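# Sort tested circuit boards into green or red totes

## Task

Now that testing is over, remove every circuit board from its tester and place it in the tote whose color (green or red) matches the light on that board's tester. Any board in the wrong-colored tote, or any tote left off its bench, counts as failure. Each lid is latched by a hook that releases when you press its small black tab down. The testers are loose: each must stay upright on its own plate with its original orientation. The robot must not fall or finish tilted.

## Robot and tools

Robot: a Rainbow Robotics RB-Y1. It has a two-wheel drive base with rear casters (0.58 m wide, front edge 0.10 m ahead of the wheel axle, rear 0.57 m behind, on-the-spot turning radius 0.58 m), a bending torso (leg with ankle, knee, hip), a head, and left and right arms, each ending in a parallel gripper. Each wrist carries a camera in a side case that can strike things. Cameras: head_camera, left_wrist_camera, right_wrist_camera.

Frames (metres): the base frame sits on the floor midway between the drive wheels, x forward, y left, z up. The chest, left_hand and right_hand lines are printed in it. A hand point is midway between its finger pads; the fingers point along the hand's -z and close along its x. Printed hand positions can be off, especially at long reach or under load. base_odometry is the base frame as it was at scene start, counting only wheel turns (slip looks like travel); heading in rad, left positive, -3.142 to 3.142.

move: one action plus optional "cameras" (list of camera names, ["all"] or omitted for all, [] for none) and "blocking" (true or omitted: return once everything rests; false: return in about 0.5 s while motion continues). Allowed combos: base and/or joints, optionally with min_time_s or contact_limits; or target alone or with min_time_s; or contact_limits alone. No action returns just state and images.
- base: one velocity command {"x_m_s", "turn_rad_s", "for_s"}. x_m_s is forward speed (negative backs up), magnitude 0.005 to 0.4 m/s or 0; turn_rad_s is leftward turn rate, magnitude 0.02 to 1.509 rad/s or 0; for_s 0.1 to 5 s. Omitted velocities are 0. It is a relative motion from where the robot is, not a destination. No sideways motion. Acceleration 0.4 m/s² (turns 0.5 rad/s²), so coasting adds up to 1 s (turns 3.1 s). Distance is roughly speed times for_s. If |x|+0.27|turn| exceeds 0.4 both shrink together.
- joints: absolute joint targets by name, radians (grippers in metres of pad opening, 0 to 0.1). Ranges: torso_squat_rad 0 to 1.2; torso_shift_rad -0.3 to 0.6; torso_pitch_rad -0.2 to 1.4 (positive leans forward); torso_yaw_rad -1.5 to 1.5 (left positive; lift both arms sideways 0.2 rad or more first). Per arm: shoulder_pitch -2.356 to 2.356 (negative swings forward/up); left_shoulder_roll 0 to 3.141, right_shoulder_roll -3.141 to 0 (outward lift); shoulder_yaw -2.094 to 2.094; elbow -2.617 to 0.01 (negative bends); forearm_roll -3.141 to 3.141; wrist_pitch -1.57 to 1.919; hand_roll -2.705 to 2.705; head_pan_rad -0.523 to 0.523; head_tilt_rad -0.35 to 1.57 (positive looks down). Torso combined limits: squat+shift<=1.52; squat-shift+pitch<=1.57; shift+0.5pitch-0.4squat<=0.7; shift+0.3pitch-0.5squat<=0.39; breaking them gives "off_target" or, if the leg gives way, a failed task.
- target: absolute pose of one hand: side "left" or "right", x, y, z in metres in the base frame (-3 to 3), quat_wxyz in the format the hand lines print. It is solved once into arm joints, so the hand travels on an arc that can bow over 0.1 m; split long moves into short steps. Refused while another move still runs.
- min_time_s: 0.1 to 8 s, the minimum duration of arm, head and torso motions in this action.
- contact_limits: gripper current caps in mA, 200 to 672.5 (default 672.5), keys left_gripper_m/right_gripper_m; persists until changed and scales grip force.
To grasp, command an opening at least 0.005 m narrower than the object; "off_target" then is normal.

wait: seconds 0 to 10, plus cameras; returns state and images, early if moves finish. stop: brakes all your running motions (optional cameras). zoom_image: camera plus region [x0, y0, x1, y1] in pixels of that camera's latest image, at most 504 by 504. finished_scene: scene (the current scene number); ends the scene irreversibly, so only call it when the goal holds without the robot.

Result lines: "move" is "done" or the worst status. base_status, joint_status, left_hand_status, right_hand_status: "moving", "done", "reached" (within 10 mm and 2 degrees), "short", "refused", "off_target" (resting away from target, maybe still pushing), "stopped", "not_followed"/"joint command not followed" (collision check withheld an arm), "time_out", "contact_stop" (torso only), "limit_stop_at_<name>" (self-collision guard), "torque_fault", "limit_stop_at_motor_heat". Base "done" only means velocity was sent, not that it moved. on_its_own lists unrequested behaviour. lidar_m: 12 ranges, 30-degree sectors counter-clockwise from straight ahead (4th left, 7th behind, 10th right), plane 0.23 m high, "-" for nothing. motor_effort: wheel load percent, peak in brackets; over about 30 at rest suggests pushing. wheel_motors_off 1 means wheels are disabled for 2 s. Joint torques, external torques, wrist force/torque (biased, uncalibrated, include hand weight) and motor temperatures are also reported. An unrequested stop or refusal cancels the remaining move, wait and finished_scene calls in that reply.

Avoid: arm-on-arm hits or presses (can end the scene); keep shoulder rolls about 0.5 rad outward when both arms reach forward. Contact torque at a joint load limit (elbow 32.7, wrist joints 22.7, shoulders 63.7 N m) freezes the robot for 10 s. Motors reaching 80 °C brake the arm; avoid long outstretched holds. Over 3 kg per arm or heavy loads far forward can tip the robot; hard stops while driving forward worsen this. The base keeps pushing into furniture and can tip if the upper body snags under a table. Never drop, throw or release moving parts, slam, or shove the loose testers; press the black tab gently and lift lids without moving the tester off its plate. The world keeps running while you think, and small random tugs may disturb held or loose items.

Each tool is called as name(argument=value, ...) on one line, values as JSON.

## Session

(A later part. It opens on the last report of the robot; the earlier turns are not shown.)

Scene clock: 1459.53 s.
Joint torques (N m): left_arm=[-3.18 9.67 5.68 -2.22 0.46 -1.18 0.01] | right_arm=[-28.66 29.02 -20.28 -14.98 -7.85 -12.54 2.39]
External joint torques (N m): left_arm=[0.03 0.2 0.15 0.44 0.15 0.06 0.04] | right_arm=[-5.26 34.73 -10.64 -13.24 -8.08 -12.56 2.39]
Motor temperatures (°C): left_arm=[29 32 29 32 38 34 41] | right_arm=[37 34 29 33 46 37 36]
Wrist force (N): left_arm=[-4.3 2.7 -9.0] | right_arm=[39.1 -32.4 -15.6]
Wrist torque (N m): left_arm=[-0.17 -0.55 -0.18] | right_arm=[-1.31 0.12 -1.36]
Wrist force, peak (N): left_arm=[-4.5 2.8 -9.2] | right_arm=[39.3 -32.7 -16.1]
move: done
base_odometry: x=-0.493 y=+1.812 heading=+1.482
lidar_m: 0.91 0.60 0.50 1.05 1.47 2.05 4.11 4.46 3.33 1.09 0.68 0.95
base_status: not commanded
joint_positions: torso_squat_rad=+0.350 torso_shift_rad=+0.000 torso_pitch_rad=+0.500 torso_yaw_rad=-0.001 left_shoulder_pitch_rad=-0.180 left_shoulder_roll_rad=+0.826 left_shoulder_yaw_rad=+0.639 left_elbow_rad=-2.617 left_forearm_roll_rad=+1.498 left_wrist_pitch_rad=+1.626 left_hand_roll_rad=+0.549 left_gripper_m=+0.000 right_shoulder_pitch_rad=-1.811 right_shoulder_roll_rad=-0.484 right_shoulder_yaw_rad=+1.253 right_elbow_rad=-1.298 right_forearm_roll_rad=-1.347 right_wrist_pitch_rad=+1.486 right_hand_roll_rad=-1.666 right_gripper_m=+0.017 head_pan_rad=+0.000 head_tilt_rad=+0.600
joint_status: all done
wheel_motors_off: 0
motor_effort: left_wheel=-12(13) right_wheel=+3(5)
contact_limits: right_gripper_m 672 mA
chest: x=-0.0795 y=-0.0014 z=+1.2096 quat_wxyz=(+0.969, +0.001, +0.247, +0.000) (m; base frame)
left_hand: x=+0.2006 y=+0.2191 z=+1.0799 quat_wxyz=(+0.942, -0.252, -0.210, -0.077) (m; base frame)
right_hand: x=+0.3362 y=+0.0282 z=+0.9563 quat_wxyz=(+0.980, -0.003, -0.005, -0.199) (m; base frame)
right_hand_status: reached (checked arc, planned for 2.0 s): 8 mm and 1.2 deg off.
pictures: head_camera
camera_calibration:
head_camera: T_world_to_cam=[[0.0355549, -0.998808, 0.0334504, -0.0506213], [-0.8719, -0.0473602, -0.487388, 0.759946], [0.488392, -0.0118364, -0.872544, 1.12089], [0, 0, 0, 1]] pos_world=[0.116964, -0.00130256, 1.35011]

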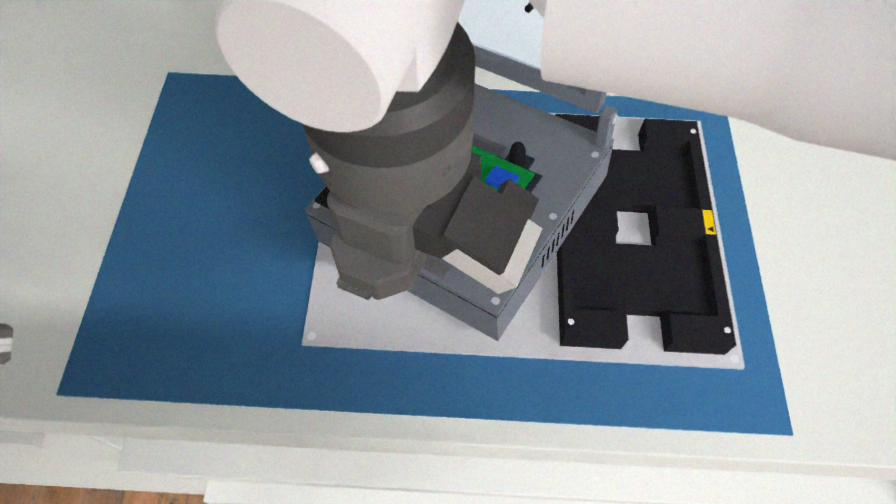

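zoom_image(camera="head_camera", region=[470, 90, 670, 350])

wait(seconds=0, cameras=["left_wrist_camera","right_wrist_camera"])

zoom_image(camera="left_wrist_camera", region=[280, 30, 520, 230])

Scaled by 1.938 from the camera's 896x504 image, which has a finer 1280x720 frame.

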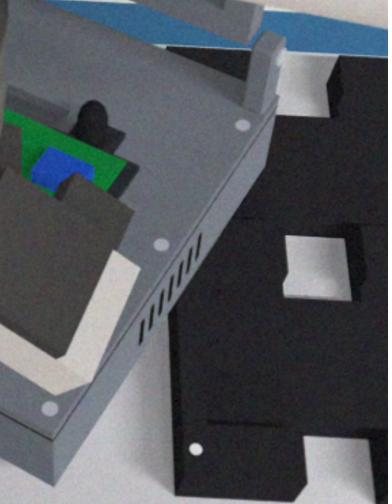

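Scene clock: 1490.07 s.
Joint torques (N m): left_arm=[-3.02 9.11 5.68 -2.18 0.49 -1.19 0] | right_arm=[-28.48 28.94 -20.26 -15.09 -7.86 -12.42 2.38]
External joint torques (N m): left_arm=[0.18 -0.35 0.15 0.48 0.18 0.05 0.03] | right_arm=[-5.08 34.65 -10.62 -13.35 -8.09 -12.43 2.38]
Motor temperatures (°C): left_arm=[29 32 29 32 38 34 41] | right_arm=[38 36 30 34 49 43 36]
Wrist force (N): left_arm=[-4.4 2.5 -8.9] | right_arm=[39.4 -32.6 -15.9]
Wrist torque (N m): left_arm=[-0.14 -0.57 -0.19] | right_arm=[-1.28 0.14 -1.39]
Wrist force, peak (N): left_arm=[-4.5 2.5 -9.3] | right_arm=[39.5 -32.5 -16.1]
base_odometry: x=-0.493 y=+1.812 heading=+1.482
lidar_m: 0.91 0.60 0.50 1.05 1.47 2.05 4.11 4.47 3.33 1.08 0.68 0.94
base_status: not commanded
joint_positions: torso_squat_rad=+0.350 torso_shift_rad=+0.000 torso_pitch_rad=+0.500 torso_yaw_rad=-0.001 left_shoulder_pitch_rad=-0.180 left_shoulder_roll_rad=+0.826 left_shoulder_yaw_rad=+0.639 left_elbow_rad=-2.617 left_forearm_roll_rad=+1.498 left_wrist_pitch_rad=+1.626 left_hand_roll_rad=+0.549 left_gripper_m=+0.000 right_shoulder_pitch_rad=-1.811 right_shoulder_roll_rad=-0.484 right_shoulder_yaw_rad=+1.253 right_elbow_rad=-1.298 right_forearm_roll_rad=-1.347 right_wrist_pitch_rad=+1.486 right_hand_roll_rad=-1.666 right_gripper_m=+0.017 head_pan_rad=+0.000 head_tilt_rad=+0.600
joint_status: all done
wheel_motors_off: 0
motor_effort: left_wheel=-12(13) right_wheel=+4(5)
contact_limits: right_gripper_m 672 mA
chest: x=-0.0795 y=-0.0014 z=+1.2096 quat_wxyz=(+0.969, +0.001, +0.247, +0.000) (m; base frame)
left_hand: x=+0.2006 y=+0.2191 z=+1.0799 quat_wxyz=(+0.942, -0.252, -0.210, -0.077) (m; base frame)
right_hand: x=+0.3362 y=+0.0282 z=+0.9563 quat_wxyz=(+0.980, -0.003, -0.005, -0.199) (m; base frame)
right_hand_status: reached (checked arc, planned for 2.0 s): 8 mm and 1.2 deg off.
pictures: left_wrist_camera, right_wrist_camera
camera_calibration:
left_wrist_camera: T_world_to_cam=[[0.908415, -0.0322582, 0.416822, -0.626612], [-0.37463, -0.505345, 0.777354, -0.619349], [0.185563, -0.862314, -0.471148, 0.729546], [0, 0, 0, 1]] pos_world=[0.201821, 0.2959, 1.08636]
right_wrist_camera: T_world_to_cam=[[-0.912034, 0.409153, -0.0280777, 0.324432], [0.356068, 0.823955, 0.44081, -0.531224], [0.203494, 0.392036, -0.897161, 0.850158], [0, 0, 0, 1]] pos_world=[0.312044, -0.0283311, 1.00601]

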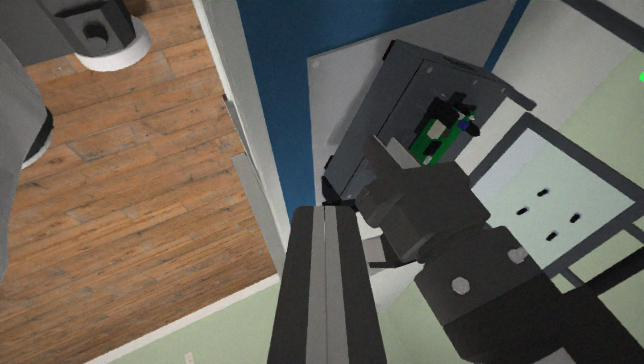

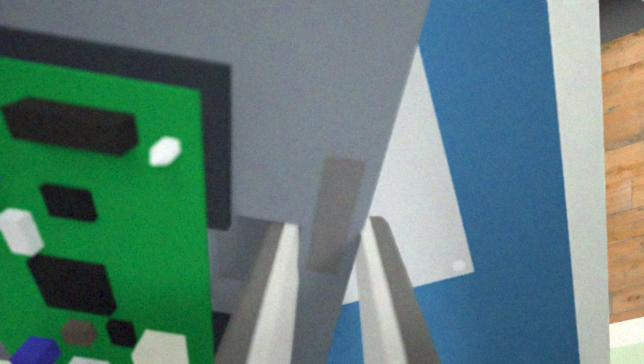

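Scaled by 2.100 from the camera's 644x364 image, which has a finer 920x520 frame.

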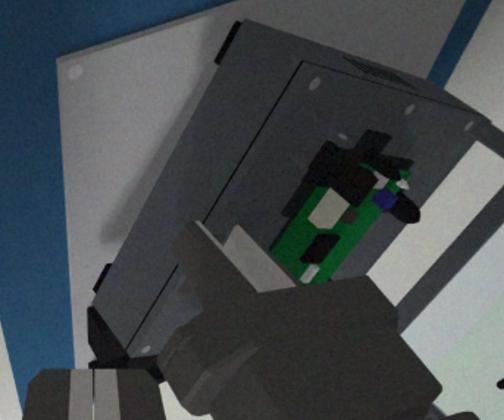

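move(joints={"right_gripper_m":0.034}, cameras=[])

move(target={"side":"right","x":0.336,"y":0.028,"z":1.02,"quat_wxyz":[0.9816,0,0,-0.1908]}, min_time_s=1, cameras=[])

move(target={"side":"right","x":0.30,"y":-0.15,"z":1.14,"quat_wxyz":[0.924,0,-0.383,0]}, min_time_s=2, cameras=["head_camera"])

move(target={"side":"right","x":0.29,"y":-0.28,"z":1.06,"quat_wxyz":[0.854,0.147,-0.354,0.354]}, min_time_s=2, cameras=["head_camera","right_wrist_camera"])

Scene clock: 1515.80 s.
Joint torques (N m): left_arm=[-3.11 9.4 5.54 -2.24 0.44 -1.19 -0.07] | right_arm=[-25.39 10.37 -16.15 -7.86 -3.8 -5.47 0.84]
External joint torques (N m): left_arm=[0.1 -0.05 0.02 0.42 0.13 0.05 -0.04] | right_arm=[-2.04 16.04 -6.51 -6.1 -4.02 -5.47 0.84]
Motor temperatures (°C): left_arm=[29 32 29 32 38 34 41] | right_arm=[38 36 30 35 49 45 36]
Wrist force (N): left_arm=[-4.5 2.5 -8.8] | right_arm=[17.8 -6.8 -15.9]
Wrist torque (N m): left_arm=[-0.15 -0.57 -0.20] | right_arm=[-0.57 0.45 0.05]
Wrist force, peak (N): left_arm=[-4.5 2.7 -9.1] | right_arm=[39.2 -32.8 -16.3]
move: done
base_odometry: x=-0.493 y=+1.812 heading=+1.482
lidar_m: 0.91 0.60 0.51 1.06 1.47 2.04 4.11 4.46 3.34 1.08 0.69 0.95
base_status: not commanded
joint_positions: torso_squat_rad=+0.350 torso_shift_rad=+0.000 torso_pitch_rad=+0.500 torso_yaw_rad=+0.000 left_shoulder_pitch_rad=-0.180 left_shoulder_roll_rad=+0.826 left_shoulder_yaw_rad=+0.639 left_elbow_rad=-2.617 left_forearm_roll_rad=+1.498 left_wrist_pitch_rad=+1.626 left_hand_roll_rad=+0.549 left_gripper_m=+0.000 right_shoulder_pitch_rad=-1.812 right_shoulder_roll_rad=-0.479 right_shoulder_yaw_rad=+1.252 right_elbow_rad=-1.300 right_forearm_roll_rad=-1.348 right_wrist_pitch_rad=+1.485 right_hand_roll_rad=-1.666 right_gripper_m=+0.034 head_pan_rad=+0.000 head_tilt_rad=+0.600
joint_status: all done
wheel_motors_off: 0
motor_effort: left_wheel=-13(13) right_wheel=+5(5)
contact_limits: right_gripper_m 672 mA
chest: x=-0.0795 y=-0.0011 z=+1.2096 quat_wxyz=(+0.969, +0.001, +0.247, +0.000) (m; base frame)
left_hand: x=+0.2005 y=+0.2195 z=+1.0799 quat_wxyz=(+0.942, -0.252, -0.210, -0.077) (m; base frame)
right_hand: x=+0.3343 y=+0.0317 z=+0.9566 quat_wxyz=(+0.981, -0.001, -0.004, -0.196) (m; base frame)
pictures: none
No camera images: "cameras" was empty.

Scene clock: 1517.13 s.
Joint torques (N m): left_arm=[-2.98 9.51 5.37 -2.16 0.44 -1.25 -0.01] | right_arm=[-22.69 -7.61 -10.81 -1.33 -0.21 0.19 -0.29]
External joint torques (N m): left_arm=[0.23 0.05 -0.15 0.5 0.13 0 0.02] | right_arm=[0.88 -1.17 -0.8 -0.13 -0.42 0.18 -0.29]
Motor temperatures (°C): left_arm=[29 32 29 32 38 34 41] | right_arm=[38 36 30 35 49 45 36]
Wrist force (N): left_arm=[-4.3 2.5 -8.9] | right_arm=[2.4 10.7 -13.1]
Wrist torque (N m): left_arm=[-0.13 -0.56 -0.21] | right_arm=[-0.04 0.88 0.55]
Wrist force, peak (N): left_arm=[-4.5 2.7 -9.1] | right_arm=[22.3 -3.5 -28.1]
move: done
base_odometry: x=-0.493 y=+1.812 heading=+1.482
lidar_m: 0.91 0.60 0.51 1.05 1.47 2.04 4.11 4.47 3.34 1.09 0.68 0.94
base_status: not commanded
joint_positions: torso_squat_rad=+0.350 torso_shift_rad=+0.000 torso_pitch_rad=+0.500 torso_yaw_rad=+0.000 left_shoulder_pitch_rad=-0.180 left_shoulder_roll_rad=+0.826 left_shoulder_yaw_rad=+0.639 left_elbow_rad=-2.617 left_forearm_roll_rad=+1.498 left_wrist_pitch_rad=+1.626 left_hand_roll_rad=+0.549 left_gripper_m=+0.000 right_shoulder_pitch_rad=-1.907 right_shoulder_roll_rad=-0.538 right_shoulder_yaw_rad=+1.181 right_elbow_rad=-1.357 right_forearm_roll_rad=-1.440 right_wrist_pitch_rad=+1.597 right_hand_roll_rad=-1.668 right_gripper_m=+0.034 head_pan_rad=+0.000 head_tilt_rad=+0.600
joint_status: all done
wheel_motors_off: 0
motor_effort: left_wheel=-2(12) right_wheel=+3(5)
contact_limits: right_gripper_m 672 mA
chest: x=-0.0797 y=-0.0008 z=+1.2096 quat_wxyz=(+0.969, +0.000, +0.247, +0.000) (m; base frame)
left_hand: x=+0.2002 y=+0.2199 z=+1.0799 quat_wxyz=(+0.942, -0.252, -0.210, -0.076) (m; base frame)
right_hand: x=+0.3359 y=+0.0286 z=+1.0200 quat_wxyz=(+0.982, +0.000, +0.000, -0.190) (m; base frame)
right_hand_status: reached (checked arc, planned for 1.0 s): 1 mm and 0.1 deg off.
pictures: none
No camera images: "cameras" was empty.

Scene clock: 1519.47 s.
Joint torques (N m): left_arm=[-3.12 9.41 5.57 -2.14 0.39 -1.19 0.01] | right_arm=[-13.54 -5.22 -7.63 1.16 1.35 0.38 -0.17]
External joint torques (N m): left_arm=[0.08 -0.05 0.05 0.52 0.08 0.05 0.04] | right_arm=[0.02 0.09 0.77 -0.5 -0.18 0.05 -0.21]
Motor temperatures (°C): left_arm=[29 32 29 32 38 34 41] | right_arm=[38 36 30 34 49 44 36]
Wrist force (N): left_arm=[-4.2 2.6 -8.8] | right_arm=[-2.2 10.7 -11.4]
Wrist torque (N m): left_arm=[-0.14 -0.54 -0.20] | right_arm=[-0.05 0.60 0.50]
Wrist force, peak (N): left_arm=[-4.5 2.8 -9.0] | right_arm=[1.9 10.7 -13.2]
move: done
base_odometry: x=-0.493 y=+1.812 heading=+1.482
lidar_m: 0.91 0.60 0.51 1.05 1.47 2.05 4.11 4.46 3.34 1.08 0.68 0.94
base_status: not commanded
joint_positions: torso_squat_rad=+0.350 torso_shift_rad=+0.000 torso_pitch_rad=+0.500 torso_yaw_rad=+0.000 left_shoulder_pitch_rad=-0.180 left_shoulder_roll_rad=+0.826 left_shoulder_yaw_rad=+0.639 left_elbow_rad=-2.617 left_forearm_roll_rad=+1.498 left_wrist_pitch_rad=+1.626 left_hand_roll_rad=+0.549 left_gripper_m=+0.000 right_shoulder_pitch_rad=-1.934 right_shoulder_roll_rad=-1.367 right_shoulder_yaw_rad=+1.191 right_elbow_rad=-2.617 right_forearm_roll_rad=-0.986 right_wrist_pitch_rad=+1.639 right_hand_roll_rad=-1.792 right_gripper_m=+0.034 head_pan_rad=+0.000 head_tilt_rad=+0.600
joint_status: all done
wheel_motors_off: 0
motor_effort: left_wheel=-2(4) right_wheel=+3(3)
contact_limits: right_gripper_m 672 mA
chest: x=-0.0797 y=-0.0007 z=+1.2096 quat_wxyz=(+0.969, +0.000, +0.247, +0.000) (m; base frame)
left_hand: x=+0.2002 y=+0.2200 z=+1.0799 quat_wxyz=(+0.942, -0.252, -0.210, -0.076) (m; base frame)
right_hand: x=+0.3006 y=-0.1497 z=+1.1401 quat_wxyz=(+0.928, -0.005, -0.372, -0.002) (m; base frame)
right_hand_status: reached (checked arc, as near as the solve gets, planned for 2.0 s): 1 mm and 1.5 deg off.
pictures: head_camera
camera_calibration:
head_camera: T_world_to_cam=[[0.036552, -0.998753, 0.0340141, -0.0505599], [-0.87171, -0.048509, -0.487615, 0.760118], [0.488657, -0.0118272, -0.872396, 1.12086], [0, 0, 0, 1]] pos_world=[0.116734, -0.00036764, 1.3502]

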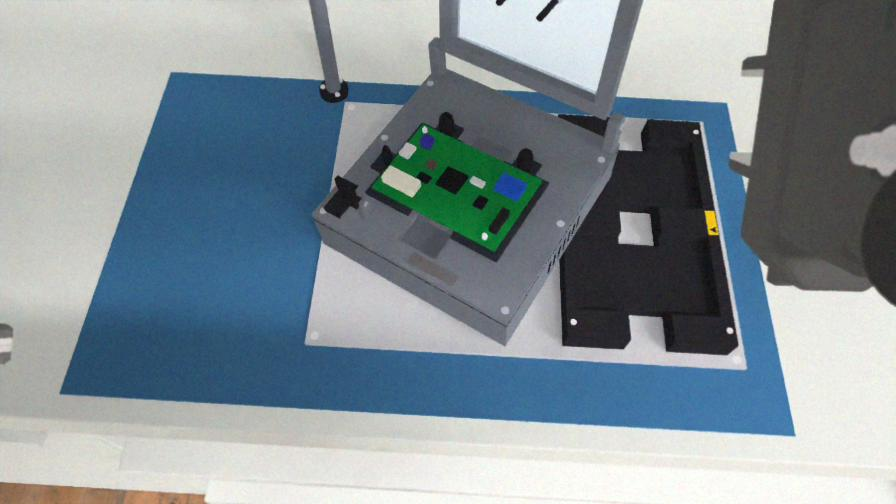

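Scene clock: 1521.80 s.
Joint torques (N m): left_arm=[-3.08 9.33 5.67 -2.26 0.46 -1.19 -0.04] | right_arm=[-6.56 -15.1 -7.68 2.04 -0.23 -0.85 -0.03]
External joint torques (N m): left_arm=[0.13 -0.13 0.15 0.4 0.15 0.05 -0.01] | right_arm=[1.25 0.15 -0.58 0.17 -0.1 0.15 -0.07]
Motor temperatures (°C): left_arm=[29 32 29 32 38 34 41] | right_arm=[38 36 30 34 49 43 36]
Wrist force (N): left_arm=[-4.3 2.4 -9.2] | right_arm=[-2.4 10.8 -11.3]
Wrist torque (N m): left_arm=[-0.13 -0.54 -0.21] | right_arm=[-0.08 0.60 0.49]
Wrist force, peak (N): left_arm=[-4.5 2.9 -9.0] | right_arm=[-3.3 11.1 -11.2]
move: done
base_odometry: x=-0.493 y=+1.812 heading=+1.482
lidar_m: 0.91 0.60 0.50 1.05 1.47 2.04 4.11 4.47 3.33 1.09 0.69 0.94
base_status: not commanded
joint_positions: torso_squat_rad=+0.350 torso_shift_rad=+0.000 torso_pitch_rad=+0.500 torso_yaw_rad=+0.000 left_shoulder_pitch_rad=-0.180 left_shoulder_roll_rad=+0.826 left_shoulder_yaw_rad=+0.639 left_elbow_rad=-2.617 left_forearm_roll_rad=+1.498 left_wrist_pitch_rad=+1.626 left_hand_roll_rad=+0.549 left_gripper_m=+0.000 right_shoulder_pitch_rad=-0.585 right_shoulder_roll_rad=-2.219 right_shoulder_yaw_rad=+0.790 right_elbow_rad=-2.268 right_forearm_roll_rad=-0.711 right_wrist_pitch_rad=-0.192 right_hand_roll_rad=-0.819 right_gripper_m=+0.034 head_pan_rad=+0.000 head_tilt_rad=+0.600
joint_status: all done
wheel_motors_off: 0
motor_effort: left_wheel=-2(4) right_wheel=+3(4)
contact_limits: right_gripper_m 672 mA
chest: x=-0.0797 y=-0.0007 z=+1.2096 quat_wxyz=(+0.969, +0.000, +0.247, +0.000) (m; base frame)
left_hand: x=+0.2002 y=+0.2200 z=+1.0799 quat_wxyz=(+0.942, -0.252, -0.210, -0.076) (m; base frame)
right_hand: x=+0.2897 y=-0.2794 z=+1.0597 quat_wxyz=(+0.853, +0.145, -0.357, +0.352) (m; base frame)
right_hand_status: reached (checked arc, planned for 2.0 s): 1 mm and 0.5 deg off.
pictures: head_camera, right_wrist_camera
camera_calibration:
head_camera: T_world_to_cam=[[0.0365832, -0.998749, 0.034081, -0.0506054], [-0.871709, -0.0485689, -0.487611, 0.760116], [0.488656, -0.0118703, -0.872396, 1.12086], [0, 0, 0, 1]] pos_world=[0.116735, -0.000319114, 1.3502]
right_wrist_camera: T_world_to_cam=[[-0.501393, -0.474497, -0.723503, 0.781867], [-0.851426, 0.419304, 0.315051, 0.0631401], [0.153877, 0.773974, -0.614236, 0.894286], [0, 0, 0, 1]] pos_world=[0.308172, -0.347636, 1.09509]

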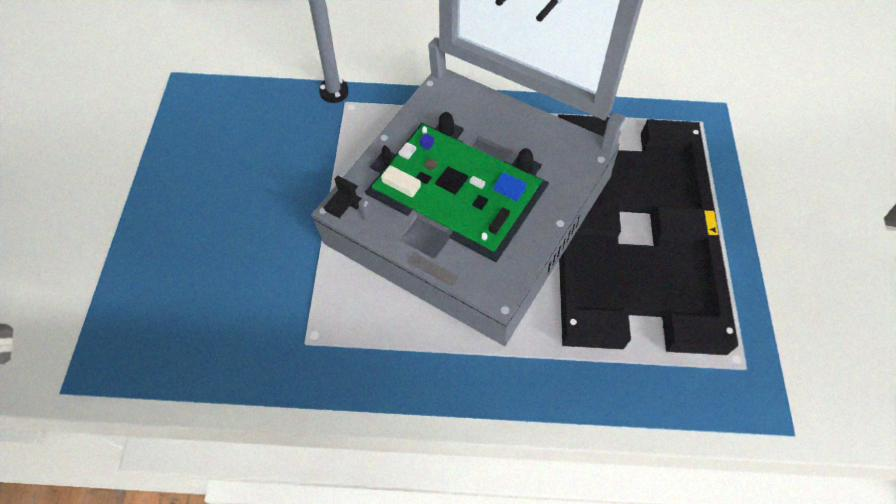

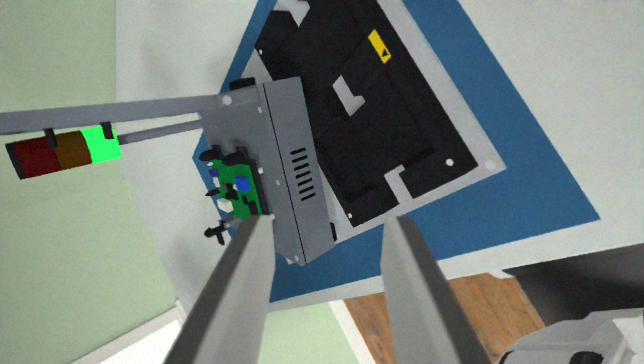

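zoom_image(camera="right_wrist_camera", region=[180, 0, 520, 280])

zoom_image(camera="head_camera", region=[300, 60, 760, 370])

Scaled by 1.482 from the camera's 644x364 image, which has a finer 1265x715 frame.

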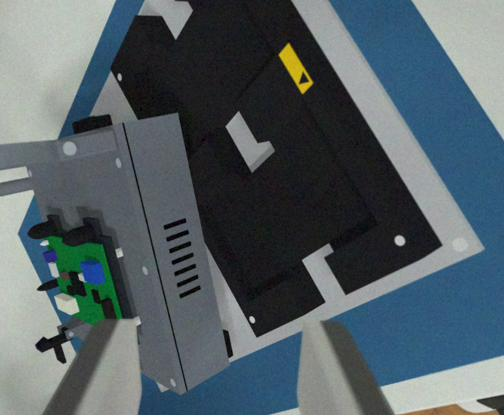

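Scaled by 1.096 from the camera's 896x504 image, which has a finer 1280x720 frame.

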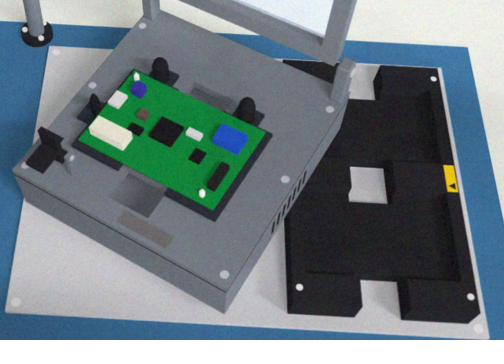

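move(target={"side":"right","x":0.34,"y":-0.25,"z":1.08,"quat_wxyz":[0.910,0.331,-0.0856,-0.2354]}, min_time_s=2.5, cameras=["head_camera"])

move(target={"side":"right","x":0.405,"y":-0.194,"z":1.034,"quat_wxyz":[0.910,0.331,-0.0856,-0.2354]}, min_time_s=2, cameras=["head_camera","right_wrist_camera"])

Scene clock: 1557.87 s.
Joint torques (N m): left_arm=[-3.07 9.38 5.47 -2.34 0.4 -1.15 -0.03] | right_arm=[-8.38 -14.37 -11.98 1.08 -0.7 -0.99 -0.29]
External joint torques (N m): left_arm=[0.14 -0.08 -0.04 0.32 0.09 0.09 0] | right_arm=[2.4 2.42 -0.72 0.57 -0.29 0.01 -0.29]
Motor temperatures (°C): left_arm=[29 32 29 32 38 34 41] | right_arm=[36 35 29 33 46 38 36]
Wrist force (N): left_arm=[-4.5 2.7 -8.7] | right_arm=[2.0 7.1 -11.2]
Wrist torque (N m): left_arm=[-0.18 -0.57 -0.20] | right_arm=[0.11 0.80 0.50]
Wrist force, peak (N): left_arm=[-4.5 2.7 -9.2] | right_arm=[-2.5 11.2 -11.3]
move: done
base_odometry: x=-0.493 y=+1.812 heading=+1.482
lidar_m: 0.91 0.60 0.50 1.05 1.48 2.05 4.11 4.45 3.33 1.09 0.68 0.94
base_status: not commanded
joint_positions: torso_squat_rad=+0.350 torso_shift_rad=+0.000 torso_pitch_rad=+0.500 torso_yaw_rad=+0.000 left_shoulder_pitch_rad=-0.180 left_shoulder_roll_rad=+0.826 left_shoulder_yaw_rad=+0.639 left_elbow_rad=-2.617 left_forearm_roll_rad=+1.498 left_wrist_pitch_rad=+1.626 left_hand_roll_rad=+0.549 left_gripper_m=+0.000 right_shoulder_pitch_rad=-0.552 right_shoulder_roll_rad=-1.716 right_shoulder_yaw_rad=+0.183 right_elbow_rad=-1.960 right_forearm_roll_rad=-2.052 right_wrist_pitch_rad=+0.804 right_hand_roll_rad=-0.846 right_gripper_m=+0.034 head_pan_rad=+0.000 head_tilt_rad=+0.600
joint_status: all done
wheel_motors_off: 0
motor_effort: left_wheel=-2(4) right_wheel=+2(4)
contact_limits: right_gripper_m 672 mA
chest: x=-0.0797 y=-0.0007 z=+1.2096 quat_wxyz=(+0.969, +0.000, +0.247, +0.000) (m; base frame)
left_hand: x=+0.2002 y=+0.2200 z=+1.0799 quat_wxyz=(+0.942, -0.252, -0.210, -0.076) (m; base frame)
right_hand: x=+0.3399 y=-0.2499 z=+1.0802 quat_wxyz=(+0.910, +0.331, -0.087, -0.235) (m; base frame)
right_hand_status: reached (checked arc, planned for 2.5 s): 0 mm and 0.1 deg off.
pictures: head_camera
camera_calibration:
head_camera: T_world_to_cam=[[0.0365828, -0.998749, 0.0340807, -0.0506051], [-0.871709, -0.0485684, -0.487611, 0.760116], [0.488656, -0.0118702, -0.872396, 1.12086], [0, 0, 0, 1]] pos_world=[0.116735, -0.000319251, 1.3502]

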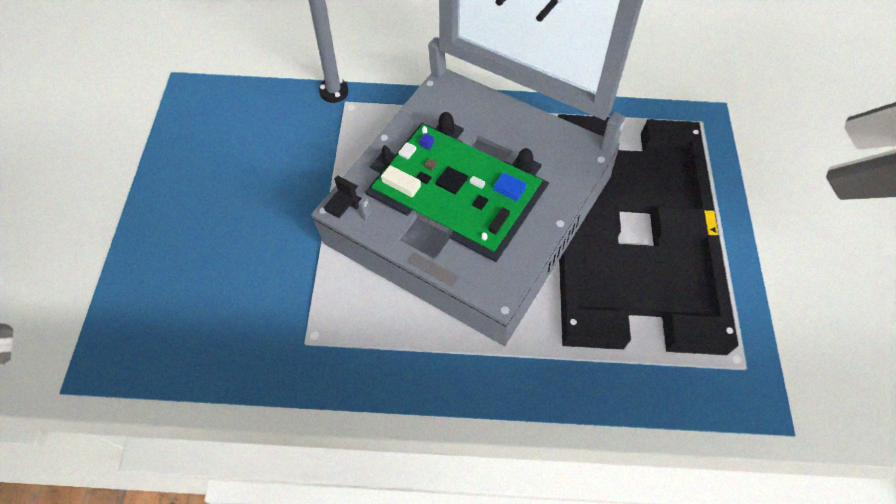

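Scene clock: 1560.20 s.
Joint torques (N m): left_arm=[-3.06 9.39 5.52 -2.31 0.47 -1.24 -0.04] | right_arm=[-15.82 -12.55 -10.2 -1.7 -0.38 -0.97 -0.32]
External joint torques (N m): left_arm=[0.15 -0.07 0 0.35 0.15 0 -0.01] | right_arm=[0.01 2.47 1.32 0.86 -0.03 0.17 -0.32]
Motor temperatures (°C): left_arm=[29 32 29 32 38 34 41] | right_arm=[36 35 29 33 46 38 36]
Wrist force (N): left_arm=[-4.3 2.5 -8.8] | right_arm=[2.1 6.9 -11.4]
Wrist torque (N m): left_arm=[-0.14 -0.54 -0.20] | right_arm=[0.15 0.80 0.53]
Wrist force, peak (N): left_arm=[-4.6 2.5 -9.2] | right_arm=[2.1 7.2 -11.8]
move: done
base_odometry: x=-0.493 y=+1.812 heading=+1.482
lidar_m: 0.91 0.59 0.51 1.05 1.48 2.05 4.11 4.46 3.33 1.08 0.68 0.94
base_status: not commanded
joint_positions: torso_squat_rad=+0.350 torso_shift_rad=+0.000 torso_pitch_rad=+0.500 torso_yaw_rad=+0.000 left_shoulder_pitch_rad=-0.180 left_shoulder_roll_rad=+0.826 left_shoulder_yaw_rad=+0.639 left_elbow_rad=-2.617 left_forearm_roll_rad=+1.498 left_wrist_pitch_rad=+1.626 left_hand_roll_rad=+0.549 left_gripper_m=+0.000 right_shoulder_pitch_rad=-1.019 right_shoulder_roll_rad=-1.293 right_shoulder_yaw_rad=+0.490 right_elbow_rad=-1.722 right_forearm_roll_rad=-1.663 right_wrist_pitch_rad=+0.984 right_hand_roll_rad=-1.018 right_gripper_m=+0.034 head_pan_rad=+0.000 head_tilt_rad=+0.600
joint_status: all done
wheel_motors_off: 0
motor_effort: left_wheel=-2(4) right_wheel=+1(4)
contact_limits: right_gripper_m 672 mA
chest: x=-0.0797 y=-0.0007 z=+1.2096 quat_wxyz=(+0.969, +0.000, +0.247, +0.000) (m; base frame)
left_hand: x=+0.2002 y=+0.2200 z=+1.0799 quat_wxyz=(+0.942, -0.252, -0.210, -0.076) (m; base frame)
right_hand: x=+0.4049 y=-0.1941 z=+1.0343 quat_wxyz=(+0.910, +0.331, -0.086, -0.235) (m; base frame)
right_hand_status: reached (checked arc, planned for 2.0 s): 0 mm and 0.1 deg off.
pictures: head_camera, right_wrist_camera
camera_calibration:
head_camera: T_world_to_cam=[[0.0365827, -0.998749, 0.0340807, -0.0506052], [-0.871709, -0.0485683, -0.487611, 0.760116], [0.488656, -0.0118703, -0.872396, 1.12086], [0, 0, 0, 1]] pos_world=[0.116735, -0.000319351, 1.3502]
right_wrist_camera: T_world_to_cam=[[-0.861073, 0.508479, -0.00139926, 0.451277], [0.202607, 0.345622, 0.91624, -0.929421], [0.466372, 0.788667, -0.400627, 0.450317], [0, 0, 0, 1]] pos_world=[0.366874, -0.263387, 1.03261]

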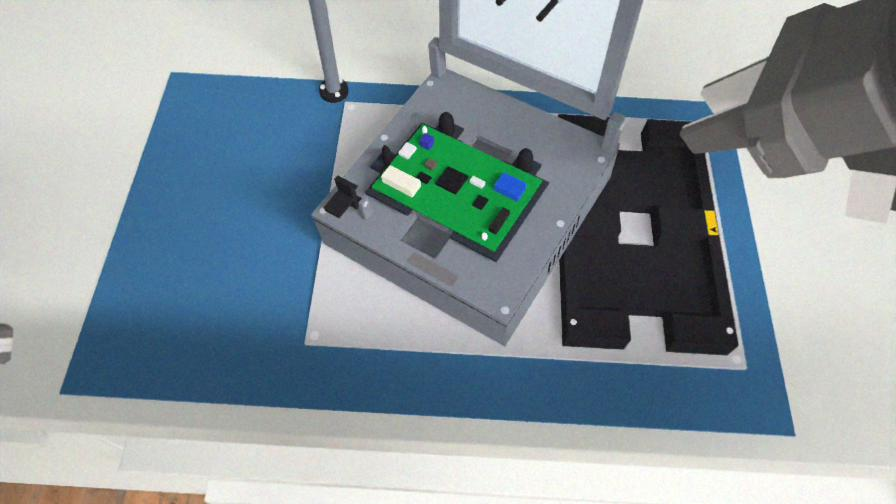

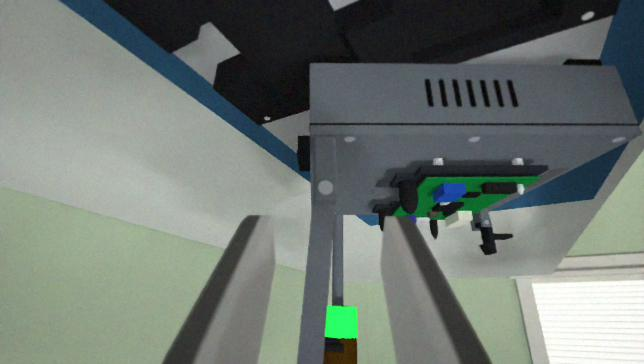

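move(cameras=["right_wrist_camera","head_camera"])

Scene clock: 1595.07 s.
Joint torques (N m): left_arm=[-2.96 9.39 5.66 -2.2 0.45 -1.25 -0.03] | right_arm=[-15.95 -12.67 -10.01 -1.53 -0.23 -0.95 -0.26]
External joint torques (N m): left_arm=[0.24 -0.07 0.14 0.46 0.14 -0.01 0] | right_arm=[-0.12 2.35 1.51 1.02 0.12 0.19 -0.27]
Motor temperatures (°C): left_arm=[29 32 29 32 38 34 41] | right_arm=[36 34 29 33 46 37 36]
Wrist force (N): left_arm=[-4.3 2.5 -8.8] | right_arm=[2.3 6.6 -11.6]
Wrist torque (N m): left_arm=[-0.14 -0.56 -0.22] | right_arm=[0.20 0.83 0.53]
Wrist force, peak (N): left_arm=[-4.5 2.8 -9.1] | right_arm=[1.8 7.0 -11.9]
base_odometry: x=-0.493 y=+1.812 heading=+1.482
lidar_m: 0.91 0.61 0.50 1.05 1.47 2.04 4.11 4.47 3.33 1.09 0.68 0.94
base_status: not commanded
joint_positions: torso_squat_rad=+0.350 torso_shift_rad=+0.000 torso_pitch_rad=+0.500 torso_yaw_rad=+0.000 left_shoulder_pitch_rad=-0.180 left_shoulder_roll_rad=+0.826 left_shoulder_yaw_rad=+0.639 left_elbow_rad=-2.617 left_forearm_roll_rad=+1.498 left_wrist_pitch_rad=+1.626 left_hand_roll_rad=+0.549 left_gripper_m=+0.000 right_shoulder_pitch_rad=-1.019 right_shoulder_roll_rad=-1.293 right_shoulder_yaw_rad=+0.490 right_elbow_rad=-1.722 right_forearm_roll_rad=-1.663 right_wrist_pitch_rad=+0.984 right_hand_roll_rad=-1.018 right_gripper_m=+0.034 head_pan_rad=+0.000 head_tilt_rad=+0.600
joint_status: all done
wheel_motors_off: 0
motor_effort: left_wheel=-2(4) right_wheel=+2(4)
contact_limits: right_gripper_m 672 mA
chest: x=-0.0797 y=-0.0007 z=+1.2096 quat_wxyz=(+0.969, +0.000, +0.247, +0.000) (m; base frame)
left_hand: x=+0.2002 y=+0.2200 z=+1.0799 quat_wxyz=(+0.942, -0.252, -0.210, -0.076) (m; base frame)
right_hand: x=+0.4049 y=-0.1941 z=+1.0343 quat_wxyz=(+0.910, +0.331, -0.086, -0.235) (m; base frame)
right_hand_status: reached (checked arc, planned for 2.0 s): 0 mm and 0.1 deg off.
pictures: head_camera, right_wrist_camera
camera_calibration:
head_camera: T_world_to_cam=[[0.0365827, -0.998749, 0.034081, -0.0506054], [-0.871709, -0.0485685, -0.487611, 0.760116], [0.488656, -0.0118706, -0.872396, 1.12086], [0, 0, 0, 1]] pos_world=[0.116735, -0.000319086, 1.3502]
right_wrist_camera: T_world_to_cam=[[-0.861073, 0.508479, -0.00139927, 0.451277], [0.202607, 0.345622, 0.91624, -0.929421], [0.466372, 0.788666, -0.400627, 0.450318], [0, 0, 0, 1]] pos_world=[0.366874, -0.263387, 1.03261]

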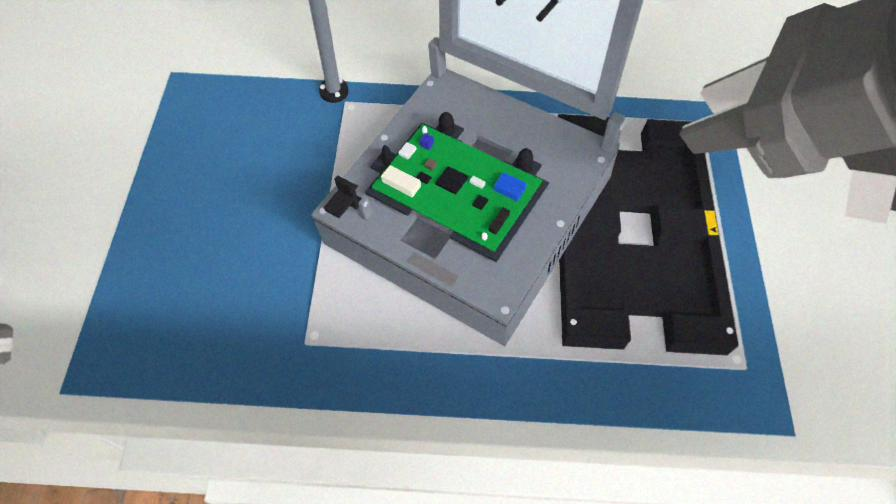

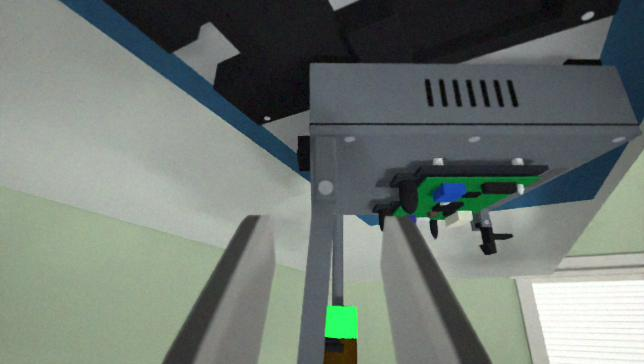

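move(target={"side":"right","x":0.417,"y":-0.1725,"z":1.005,"quat_wxyz":[0.910,0.331,-0.0856,-0.2354]}, min_time_s=1.5, cameras=["right_wrist_camera"])

move(target={"side":"right","x":0.427,"y":-0.1545,"z":0.980,"quat_wxyz":[0.910,0.331,-0.0856,-0.2354]}, min_time_s=1.5, cameras=["right_wrist_camera","head_camera"])

Scene clock: 1608.07 s.
Joint torques (N m): left_arm=[-3.12 9.37 5.52 -2.27 0.53 -1.22 -0.05] | right_arm=[-16.98 -11.25 -9.62 -2.16 -0.31 -1.42 -0.38]
External joint torques (N m): left_arm=[0.09 -0.09 0 0.39 0.22 0.03 -0.03] | right_arm=[-0.01 2.82 1.63 1.19 0.03 -0.28 -0.38]
Motor temperatures (°C): left_arm=[29 32 29 32 38 34 40] | right_arm=[36 34 29 32 46 37 36]
Wrist force (N): left_arm=[-4.4 2.6 -9.0] | right_arm=[2.3 6.8 -11.4]
Wrist torque (N m): left_arm=[-0.16 -0.57 -0.20] | right_arm=[0.14 0.84 0.52]
Wrist force, peak (N): left_arm=[-4.3 2.8 -9.3] | right_arm=[2.0 7.1 -11.8]
move: done
base_odometry: x=-0.493 y=+1.812 heading=+1.482
lidar_m: 0.91 0.60 0.50 1.05 1.47 2.06 4.11 4.46 3.34 1.09 0.68 0.94
base_status: not commanded
joint_positions: torso_squat_rad=+0.350 torso_shift_rad=+0.000 torso_pitch_rad=+0.500 torso_yaw_rad=+0.000 left_shoulder_pitch_rad=-0.180 left_shoulder_roll_rad=+0.826 left_shoulder_yaw_rad=+0.639 left_elbow_rad=-2.617 left_forearm_roll_rad=+1.498 left_wrist_pitch_rad=+1.626 left_hand_roll_rad=+0.549 left_gripper_m=+0.000 right_shoulder_pitch_rad=-1.061 right_shoulder_roll_rad=-1.184 right_shoulder_yaw_rad=+0.554 right_elbow_rad=-1.651 right_forearm_roll_rad=-1.576 right_wrist_pitch_rad=+0.964 right_hand_roll_rad=-1.024 right_gripper_m=+0.034 head_pan_rad=+0.000 head_tilt_rad=+0.600
joint_status: all done
wheel_motors_off: 0
motor_effort: left_wheel=-2(3) right_wheel=+2(4)
contact_limits: right_gripper_m 672 mA
chest: x=-0.0797 y=-0.0007 z=+1.2096 quat_wxyz=(+0.969, +0.000, +0.247, +0.000) (m; base frame)
left_hand: x=+0.2002 y=+0.2200 z=+1.0799 quat_wxyz=(+0.942, -0.252, -0.210, -0.076) (m; base frame)
right_hand: x=+0.4169 y=-0.1728 z=+1.0052 quat_wxyz=(+0.910, +0.331, -0.086, -0.235) (m; base frame)
right_hand_status: reached (checked arc, planned for 1.5 s): 0 mm and 0.0 deg off.
pictures: right_wrist_camera
camera_calibration:
right_wrist_camera: T_world_to_cam=[[-0.861277, 0.508136, -0.000668038, 0.449963], [0.203488, 0.346111, 0.91586, -0.912475], [0.465613, 0.788673, -0.401497, 0.417436], [0, 0, 0, 1]] pos_world=[0.378857, -0.242046, 1.0036]

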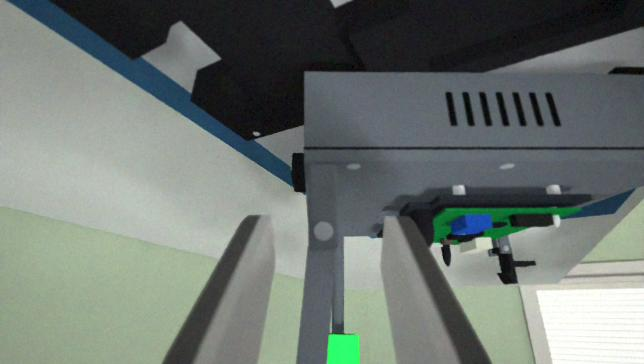

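Scene clock: 1609.90 s.
Joint torques (N m): left_arm=[-2.99 9.55 5.52 -2.23 0.47 -1.3 0.05] | right_arm=[-17.93 -10.38 -9.35 -2.74 -0.32 -1.48 0.34]
External joint torques (N m): left_arm=[0.22 0.1 0 0.43 0.16 -0.06 0.08] | right_arm=[-0.05 2.87 1.57 1.21 0.02 -0.35 0.33]
Motor temperatures (°C): left_arm=[29 32 29 32 38 34 40] | right_arm=[36 34 29 32 46 37 36]
Wrist force (N): left_arm=[-4.2 2.6 -8.7] | right_arm=[2.3 6.9 -11.3]
Wrist torque (N m): left_arm=[-0.17 -0.54 -0.19] | right_arm=[0.13 0.87 0.51]
Wrist force, peak (N): left_arm=[-4.7 2.7 -8.9] | right_arm=[2.4 6.7 -11.8]
move: done
base_odometry: x=-0.493 y=+1.812 heading=+1.482
lidar_m: 0.91 0.61 0.50 1.05 1.47 2.05 4.10 4.46 3.34 1.08 0.68 0.95
base_status: not commanded
joint_positions: torso_squat_rad=+0.350 torso_shift_rad=+0.000 torso_pitch_rad=+0.500 torso_yaw_rad=+0.000 left_shoulder_pitch_rad=-0.180 left_shoulder_roll_rad=+0.826 left_shoulder_yaw_rad=+0.639 left_elbow_rad=-2.617 left_forearm_roll_rad=+1.498 left_wrist_pitch_rad=+1.626 left_hand_roll_rad=+0.549 left_gripper_m=+0.000 right_shoulder_pitch_rad=-1.091 right_shoulder_roll_rad=-1.092 right_shoulder_yaw_rad=+0.600 right_elbow_rad=-1.574 right_forearm_roll_rad=-1.515 right_wrist_pitch_rad=+0.942 right_hand_roll_rad=-1.014 right_gripper_m=+0.034 head_pan_rad=+0.000 head_tilt_rad=+0.600
joint_status: all done
wheel_motors_off: 0
motor_effort: left_wheel=-1(3) right_wheel=+2(4)
contact_limits: right_gripper_m 672 mA
chest: x=-0.0797 y=-0.0007 z=+1.2096 quat_wxyz=(+0.969, +0.000, +0.247, +0.000) (m; base frame)
left_hand: x=+0.2002 y=+0.2200 z=+1.0799 quat_wxyz=(+0.942, -0.252, -0.210, -0.076) (m; base frame)
right_hand: x=+0.4270 y=-0.1548 z=+0.9802 quat_wxyz=(+0.910, +0.331, -0.086, -0.236) (m; base frame)
right_hand_status: reached (checked arc, planned for 1.5 s): 0 mm and 0.0 deg off.
pictures: head_camera, right_wrist_camera
camera_calibration:
head_camera: T_world_to_cam=[[0.0365826, -0.998749, 0.0340809, -0.0506053], [-0.871709, -0.0485683, -0.487611, 0.760116], [0.488656, -0.0118705, -0.872396, 1.12086], [0, 0, 0, 1]] pos_world=[0.116735, -0.00031919, 1.3502]
right_wrist_camera: T_world_to_cam=[[-0.861168, 0.508321, -0.000520097, 0.449333], [0.203675, 0.345992, 0.915864, -0.897946], [0.465732, 0.788606, -0.401489, 0.388455], [0, 0, 0, 1]] pos_world=[0.388924, -0.224061, 0.97859]

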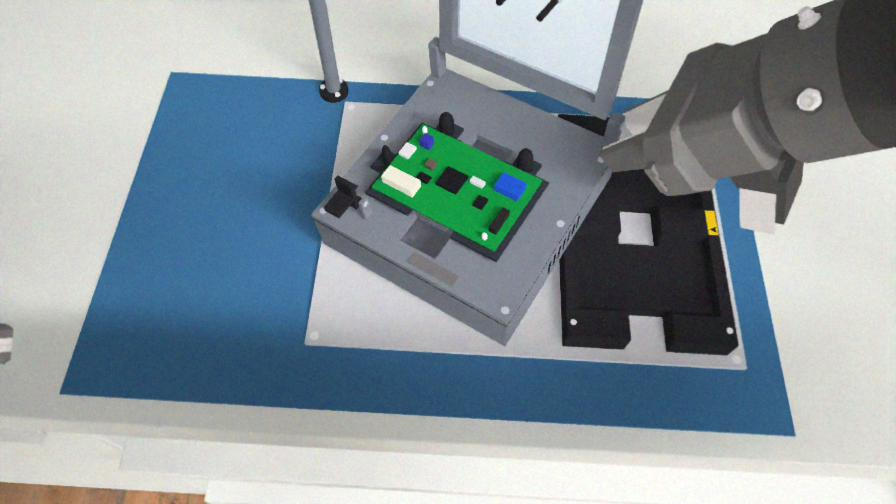

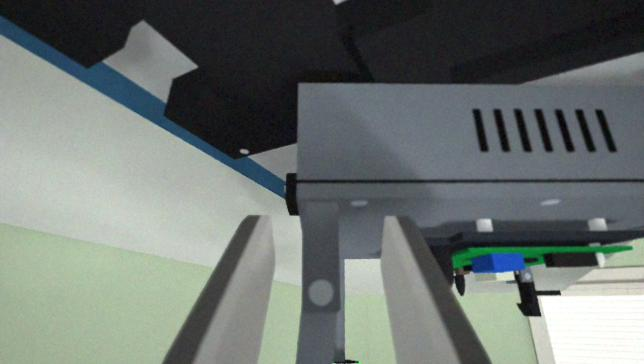

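move(target={"side":"right","x":0.436,"y":-0.1385,"z":0.957,"quat_wxyz":[0.910,0.331,-0.0856,-0.2354]}, min_time_s=1.5, cameras=["right_wrist_camera","head_camera"])

Scene clock: 1621.23 s.
Joint torques (N m): left_arm=[-3.1 9.39 5.55 -2.07 0.48 -1.28 -0.02] | right_arm=[7.04 -2.73 14.18 7.44 5.7 4.54 1.2]
External joint torques (N m): left_arm=[0.14 -0.08 0.03 0.57 0.17 -0.03 0] | right_arm=[25.86 9.75 24.75 11.85 6.04 5.68 1.2]
Motor temperatures (°C): left_arm=[29 32 29 32 38 34 40] | right_arm=[36 34 29 32 46 37 36]
Wrist force (N): left_arm=[-4.2 2.8 -8.9] | right_arm=[-2.7 42.1 50.5]
Wrist torque (N m): left_arm=[-0.18 -0.54 -0.21] | right_arm=[0.65 2.28 -0.30]
Wrist force, peak (N): left_arm=[-4.6 2.8 -9.1] | right_arm=[-1.8 42.2 51.5]
move: done
base_odometry: x=-0.493 y=+1.812 heading=+1.482
lidar_m: 0.91 0.60 0.50 1.06 1.47 2.05 4.11 4.47 3.33 1.08 0.68 0.95
base_status: not commanded
joint_positions: torso_squat_rad=+0.350 torso_shift_rad=-0.001 torso_pitch_rad=+0.497 torso_yaw_rad=+0.000 left_shoulder_pitch_rad=-0.180 left_shoulder_roll_rad=+0.826 left_shoulder_yaw_rad=+0.639 left_elbow_rad=-2.617 left_forearm_roll_rad=+1.498 left_wrist_pitch_rad=+1.626 left_hand_roll_rad=+0.549 left_gripper_m=+0.000 right_shoulder_pitch_rad=-1.123 right_shoulder_roll_rad=-1.010 right_shoulder_yaw_rad=+0.630 right_elbow_rad=-1.492 right_forearm_roll_rad=-1.473 right_wrist_pitch_rad=+0.917 right_hand_roll_rad=-0.992 right_gripper_m=+0.034 head_pan_rad=+0.000 head_tilt_rad=+0.600
joint_status: all done
wheel_motors_off: 0
motor_effort: left_wheel=-2(4) right_wheel=+1(3)
contact_limits: right_gripper_m 672 mA
chest: x=-0.0812 y=-0.0007 z=+1.2100 quat_wxyz=(+0.969, +0.000, +0.246, +0.000) (m; base frame)
left_hand: x=+0.1992 y=+0.2199 z=+1.0810 quat_wxyz=(+0.941, -0.252, -0.211, -0.077) (m; base frame)
right_hand: x=+0.4384 y=-0.1376 z=+0.9651 quat_wxyz=(+0.908, +0.335, -0.092, -0.233) (m; base frame)
right_hand_status: reached (checked arc, planned for 1.5 s): 8 mm and 0.9 deg off.
pictures: head_camera, right_wrist_camera
camera_calibration:
head_camera: T_world_to_cam=[[0.0362762, -0.998752, 0.0343305, -0.0508824], [-0.870363, -0.0484565, -0.490021, 0.762063], [0.491073, -0.0121039, -0.871035, 1.12041], [0, 0, 0, 1]] pos_world=[0.114917, -0.00033074, 1.35109]
right_wrist_camera: T_world_to_cam=[[-0.860973, 0.508549, -0.0101276, 0.459687], [0.190459, 0.340781, 0.920649, -0.89191], [0.471646, 0.790725, -0.390261, 0.35033], [0, 0, 0, 1]] pos_world=[0.400419, -0.206842, 0.962512]

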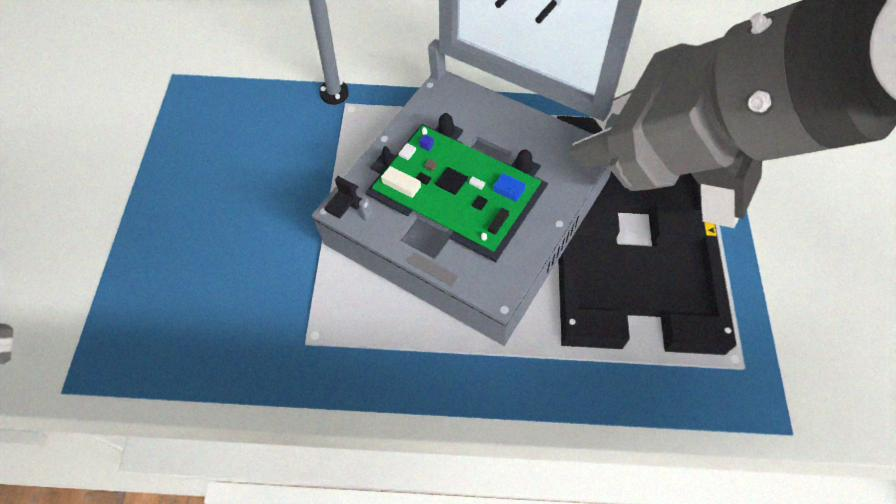

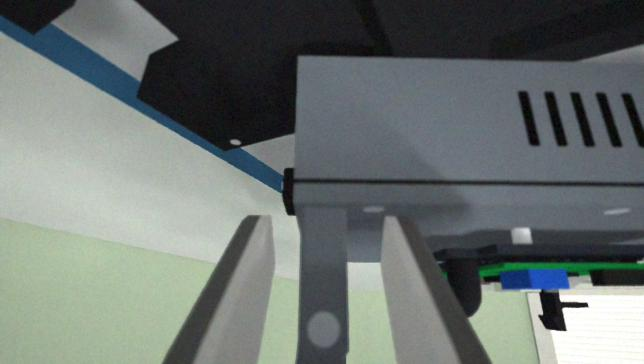

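move(target={"side":"right","x":0.4355,"y":-0.1385,"z":0.966,"quat_wxyz":[0.910,0.331,-0.0856,-0.2354]}, min_time_s=0.8, cameras=[])

move(joints={"right_gripper_m":0.003}, cameras=["right_wrist_camera","head_camera"])

Scene clock: 1627.53 s.
Joint torques (N m): left_arm=[-3.18 9.34 5.66 -2.19 0.42 -1.2 -0.01] | right_arm=[-4.51 -13.49 0.44 -0.08 1.33 4.24 0.13]
External joint torques (N m): left_arm=[0.04 -0.12 0.14 0.47 0.11 0.04 0.02] | right_arm=[14.32 -1 11.05 4.27 1.67 5.37 0.13]
Motor temperatures (°C): left_arm=[29 32 29 32 38 34 40] | right_arm=[36 34 29 32 46 37 36]
Wrist force (N): left_arm=[-4.4 2.5 -8.9] | right_arm=[6.3 27.9 3.6]
Wrist torque (N m): left_arm=[-0.14 -0.57 -0.19] | right_arm=[0.65 1.00 0.12]
Wrist force, peak (N): left_arm=[-4.6 2.6 -9.2] | right_arm=[-2.9 42.3 50.8]
move: done
base_odometry: x=-0.493 y=+1.812 heading=+1.482
lidar_m: 0.91 0.60 0.50 1.04 1.47 2.05 4.12 4.47 3.33 1.08 0.68 0.94
base_status: not commanded
joint_positions: torso_squat_rad=+0.350 torso_shift_rad=+0.000 torso_pitch_rad=+0.499 torso_yaw_rad=+0.000 left_shoulder_pitch_rad=-0.180 left_shoulder_roll_rad=+0.826 left_shoulder_yaw_rad=+0.639 left_elbow_rad=-2.617 left_forearm_roll_rad=+1.498 left_wrist_pitch_rad=+1.626 left_hand_roll_rad=+0.549 left_gripper_m=+0.000 right_shoulder_pitch_rad=-1.130 right_shoulder_roll_rad=-1.016 right_shoulder_yaw_rad=+0.629 right_elbow_rad=-1.500 right_forearm_roll_rad=-1.478 right_wrist_pitch_rad=+0.931 right_hand_roll_rad=-1.004 right_gripper_m=+0.034 head_pan_rad=+0.000 head_tilt_rad=+0.600
joint_status: all done
wheel_motors_off: 0
motor_effort: left_wheel=-1(4) right_wheel=+1(3)
contact_limits: right_gripper_m 672 mA
chest: x=-0.0803 y=-0.0007 z=+1.2098 quat_wxyz=(+0.969, +0.000, +0.247, +0.000) (m; base frame)
left_hand: x=+0.1998 y=+0.2200 z=+1.0804 quat_wxyz=(+0.942, -0.252, -0.210, -0.076) (m; base frame)
right_hand: x=+0.4377 y=-0.1372 z=+0.9679 quat_wxyz=(+0.909, +0.333, -0.087, -0.234) (m; base frame)
right_hand_status: reached (checked arc, planned for 0.8 s): 3 mm and 0.3 deg off.
pictures: none
No camera images: "cameras" was empty.

Scene clock: 1628.37 s.
Joint torques (N m): left_arm=[-3.06 9.22 5.46 -2.31 0.49 -1.08 -0.03] | right_arm=[-3.35 -10.05 1.77 -0.54 0.32 4.41 0.07]
External joint torques (N m): left_arm=[0.15 -0.24 -0.06 0.34 0.18 0.17 0] | right_arm=[15.48 2.46 12.38 3.81 0.66 5.55 0.06]
Motor temperatures (°C): left_arm=[29 32 29 32 38 34 40] | right_arm=[36 34 29 32 46 37 36]
Wrist force (N): left_arm=[-4.4 2.7 -8.8] | right_arm=[11.3 27.7 3.1]
Wrist torque (N m): left_arm=[-0.16 -0.57 -0.19] | right_arm=[0.66 0.61 0.48]
Wrist force, peak (N): left_arm=[-4.4 2.8 -9.3] | right_arm=[16.5 27.9 4.7]
move: off_target
base_odometry: x=-0.493 y=+1.812 heading=+1.482
lidar_m: 0.91 0.59 0.50 1.05 1.47 2.05 4.11 4.47 3.33 1.08 0.69 0.94
base_status: not commanded
joint_positions: torso_squat_rad=+0.350 torso_shift_rad=+0.000 torso_pitch_rad=+0.499 torso_yaw_rad=+0.000 left_shoulder_pitch_rad=-0.180 left_shoulder_roll_rad=+0.826 left_shoulder_yaw_rad=+0.639 left_elbow_rad=-2.617 left_forearm_roll_rad=+1.498 left_wrist_pitch_rad=+1.626 left_hand_roll_rad=+0.549 left_gripper_m=+0.000 right_shoulder_pitch_rad=-1.130 right_shoulder_roll_rad=-1.017 right_shoulder_yaw_rad=+0.629 right_elbow_rad=-1.499 right_forearm_roll_rad=-1.478 right_wrist_pitch_rad=+0.931 right_hand_roll_rad=-1.004 right_gripper_m=+0.011 head_pan_rad=+0.000 head_tilt_rad=+0.600
joint_status: right_gripper_m off_target (ended at +0.011, target +0.003)
wheel_motors_off: 0
motor_effort: left_wheel=-2(3) right_wheel=+0(4)
contact_limits: right_gripper_m 672 mA
chest: x=-0.0802 y=-0.0006 z=+1.2098 quat_wxyz=(+0.969, +0.000, +0.247, +0.000) (m; base frame)
left_hand: x=+0.1998 y=+0.2201 z=+1.0803 quat_wxyz=(+0.942, -0.252, -0.210, -0.076) (m; base frame)
right_hand: x=+0.4381 y=-0.1376 z=+0.9681 quat_wxyz=(+0.909, +0.333, -0.088, -0.235) (m; base frame)
pictures: head_camera, right_wrist_camera
camera_calibration:
head_camera: T_world_to_cam=[[0.036583, -0.998745, 0.0342159, -0.0506963], [-0.871186, -0.0486474, -0.488537, 0.760929], [0.489589, -0.0119363, -0.871872, 1.12065], [0, 0, 0, 1]] pos_world=[0.116106, -0.000238998, 1.35054]
right_wrist_camera: T_world_to_cam=[[-0.86142, 0.507885, -0.0029939, 0.452585], [0.19894, 0.342833, 0.918089, -0.8956], [0.46731, 0.790265, -0.396362, 0.359458], [0, 0, 0, 1]] pos_world=[0.400058, -0.206887, 0.966072]

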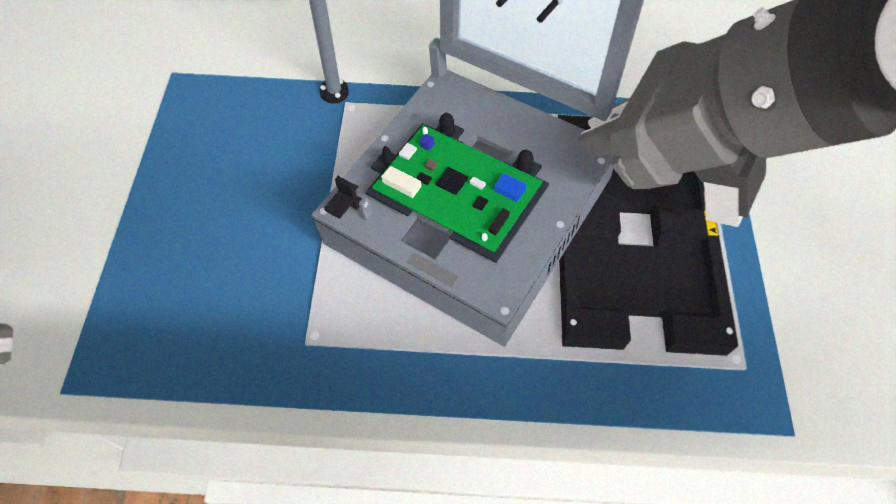

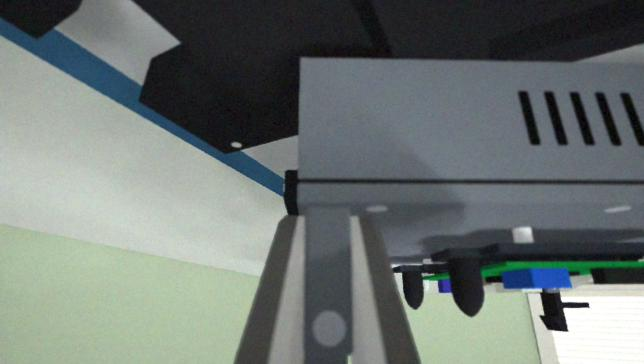

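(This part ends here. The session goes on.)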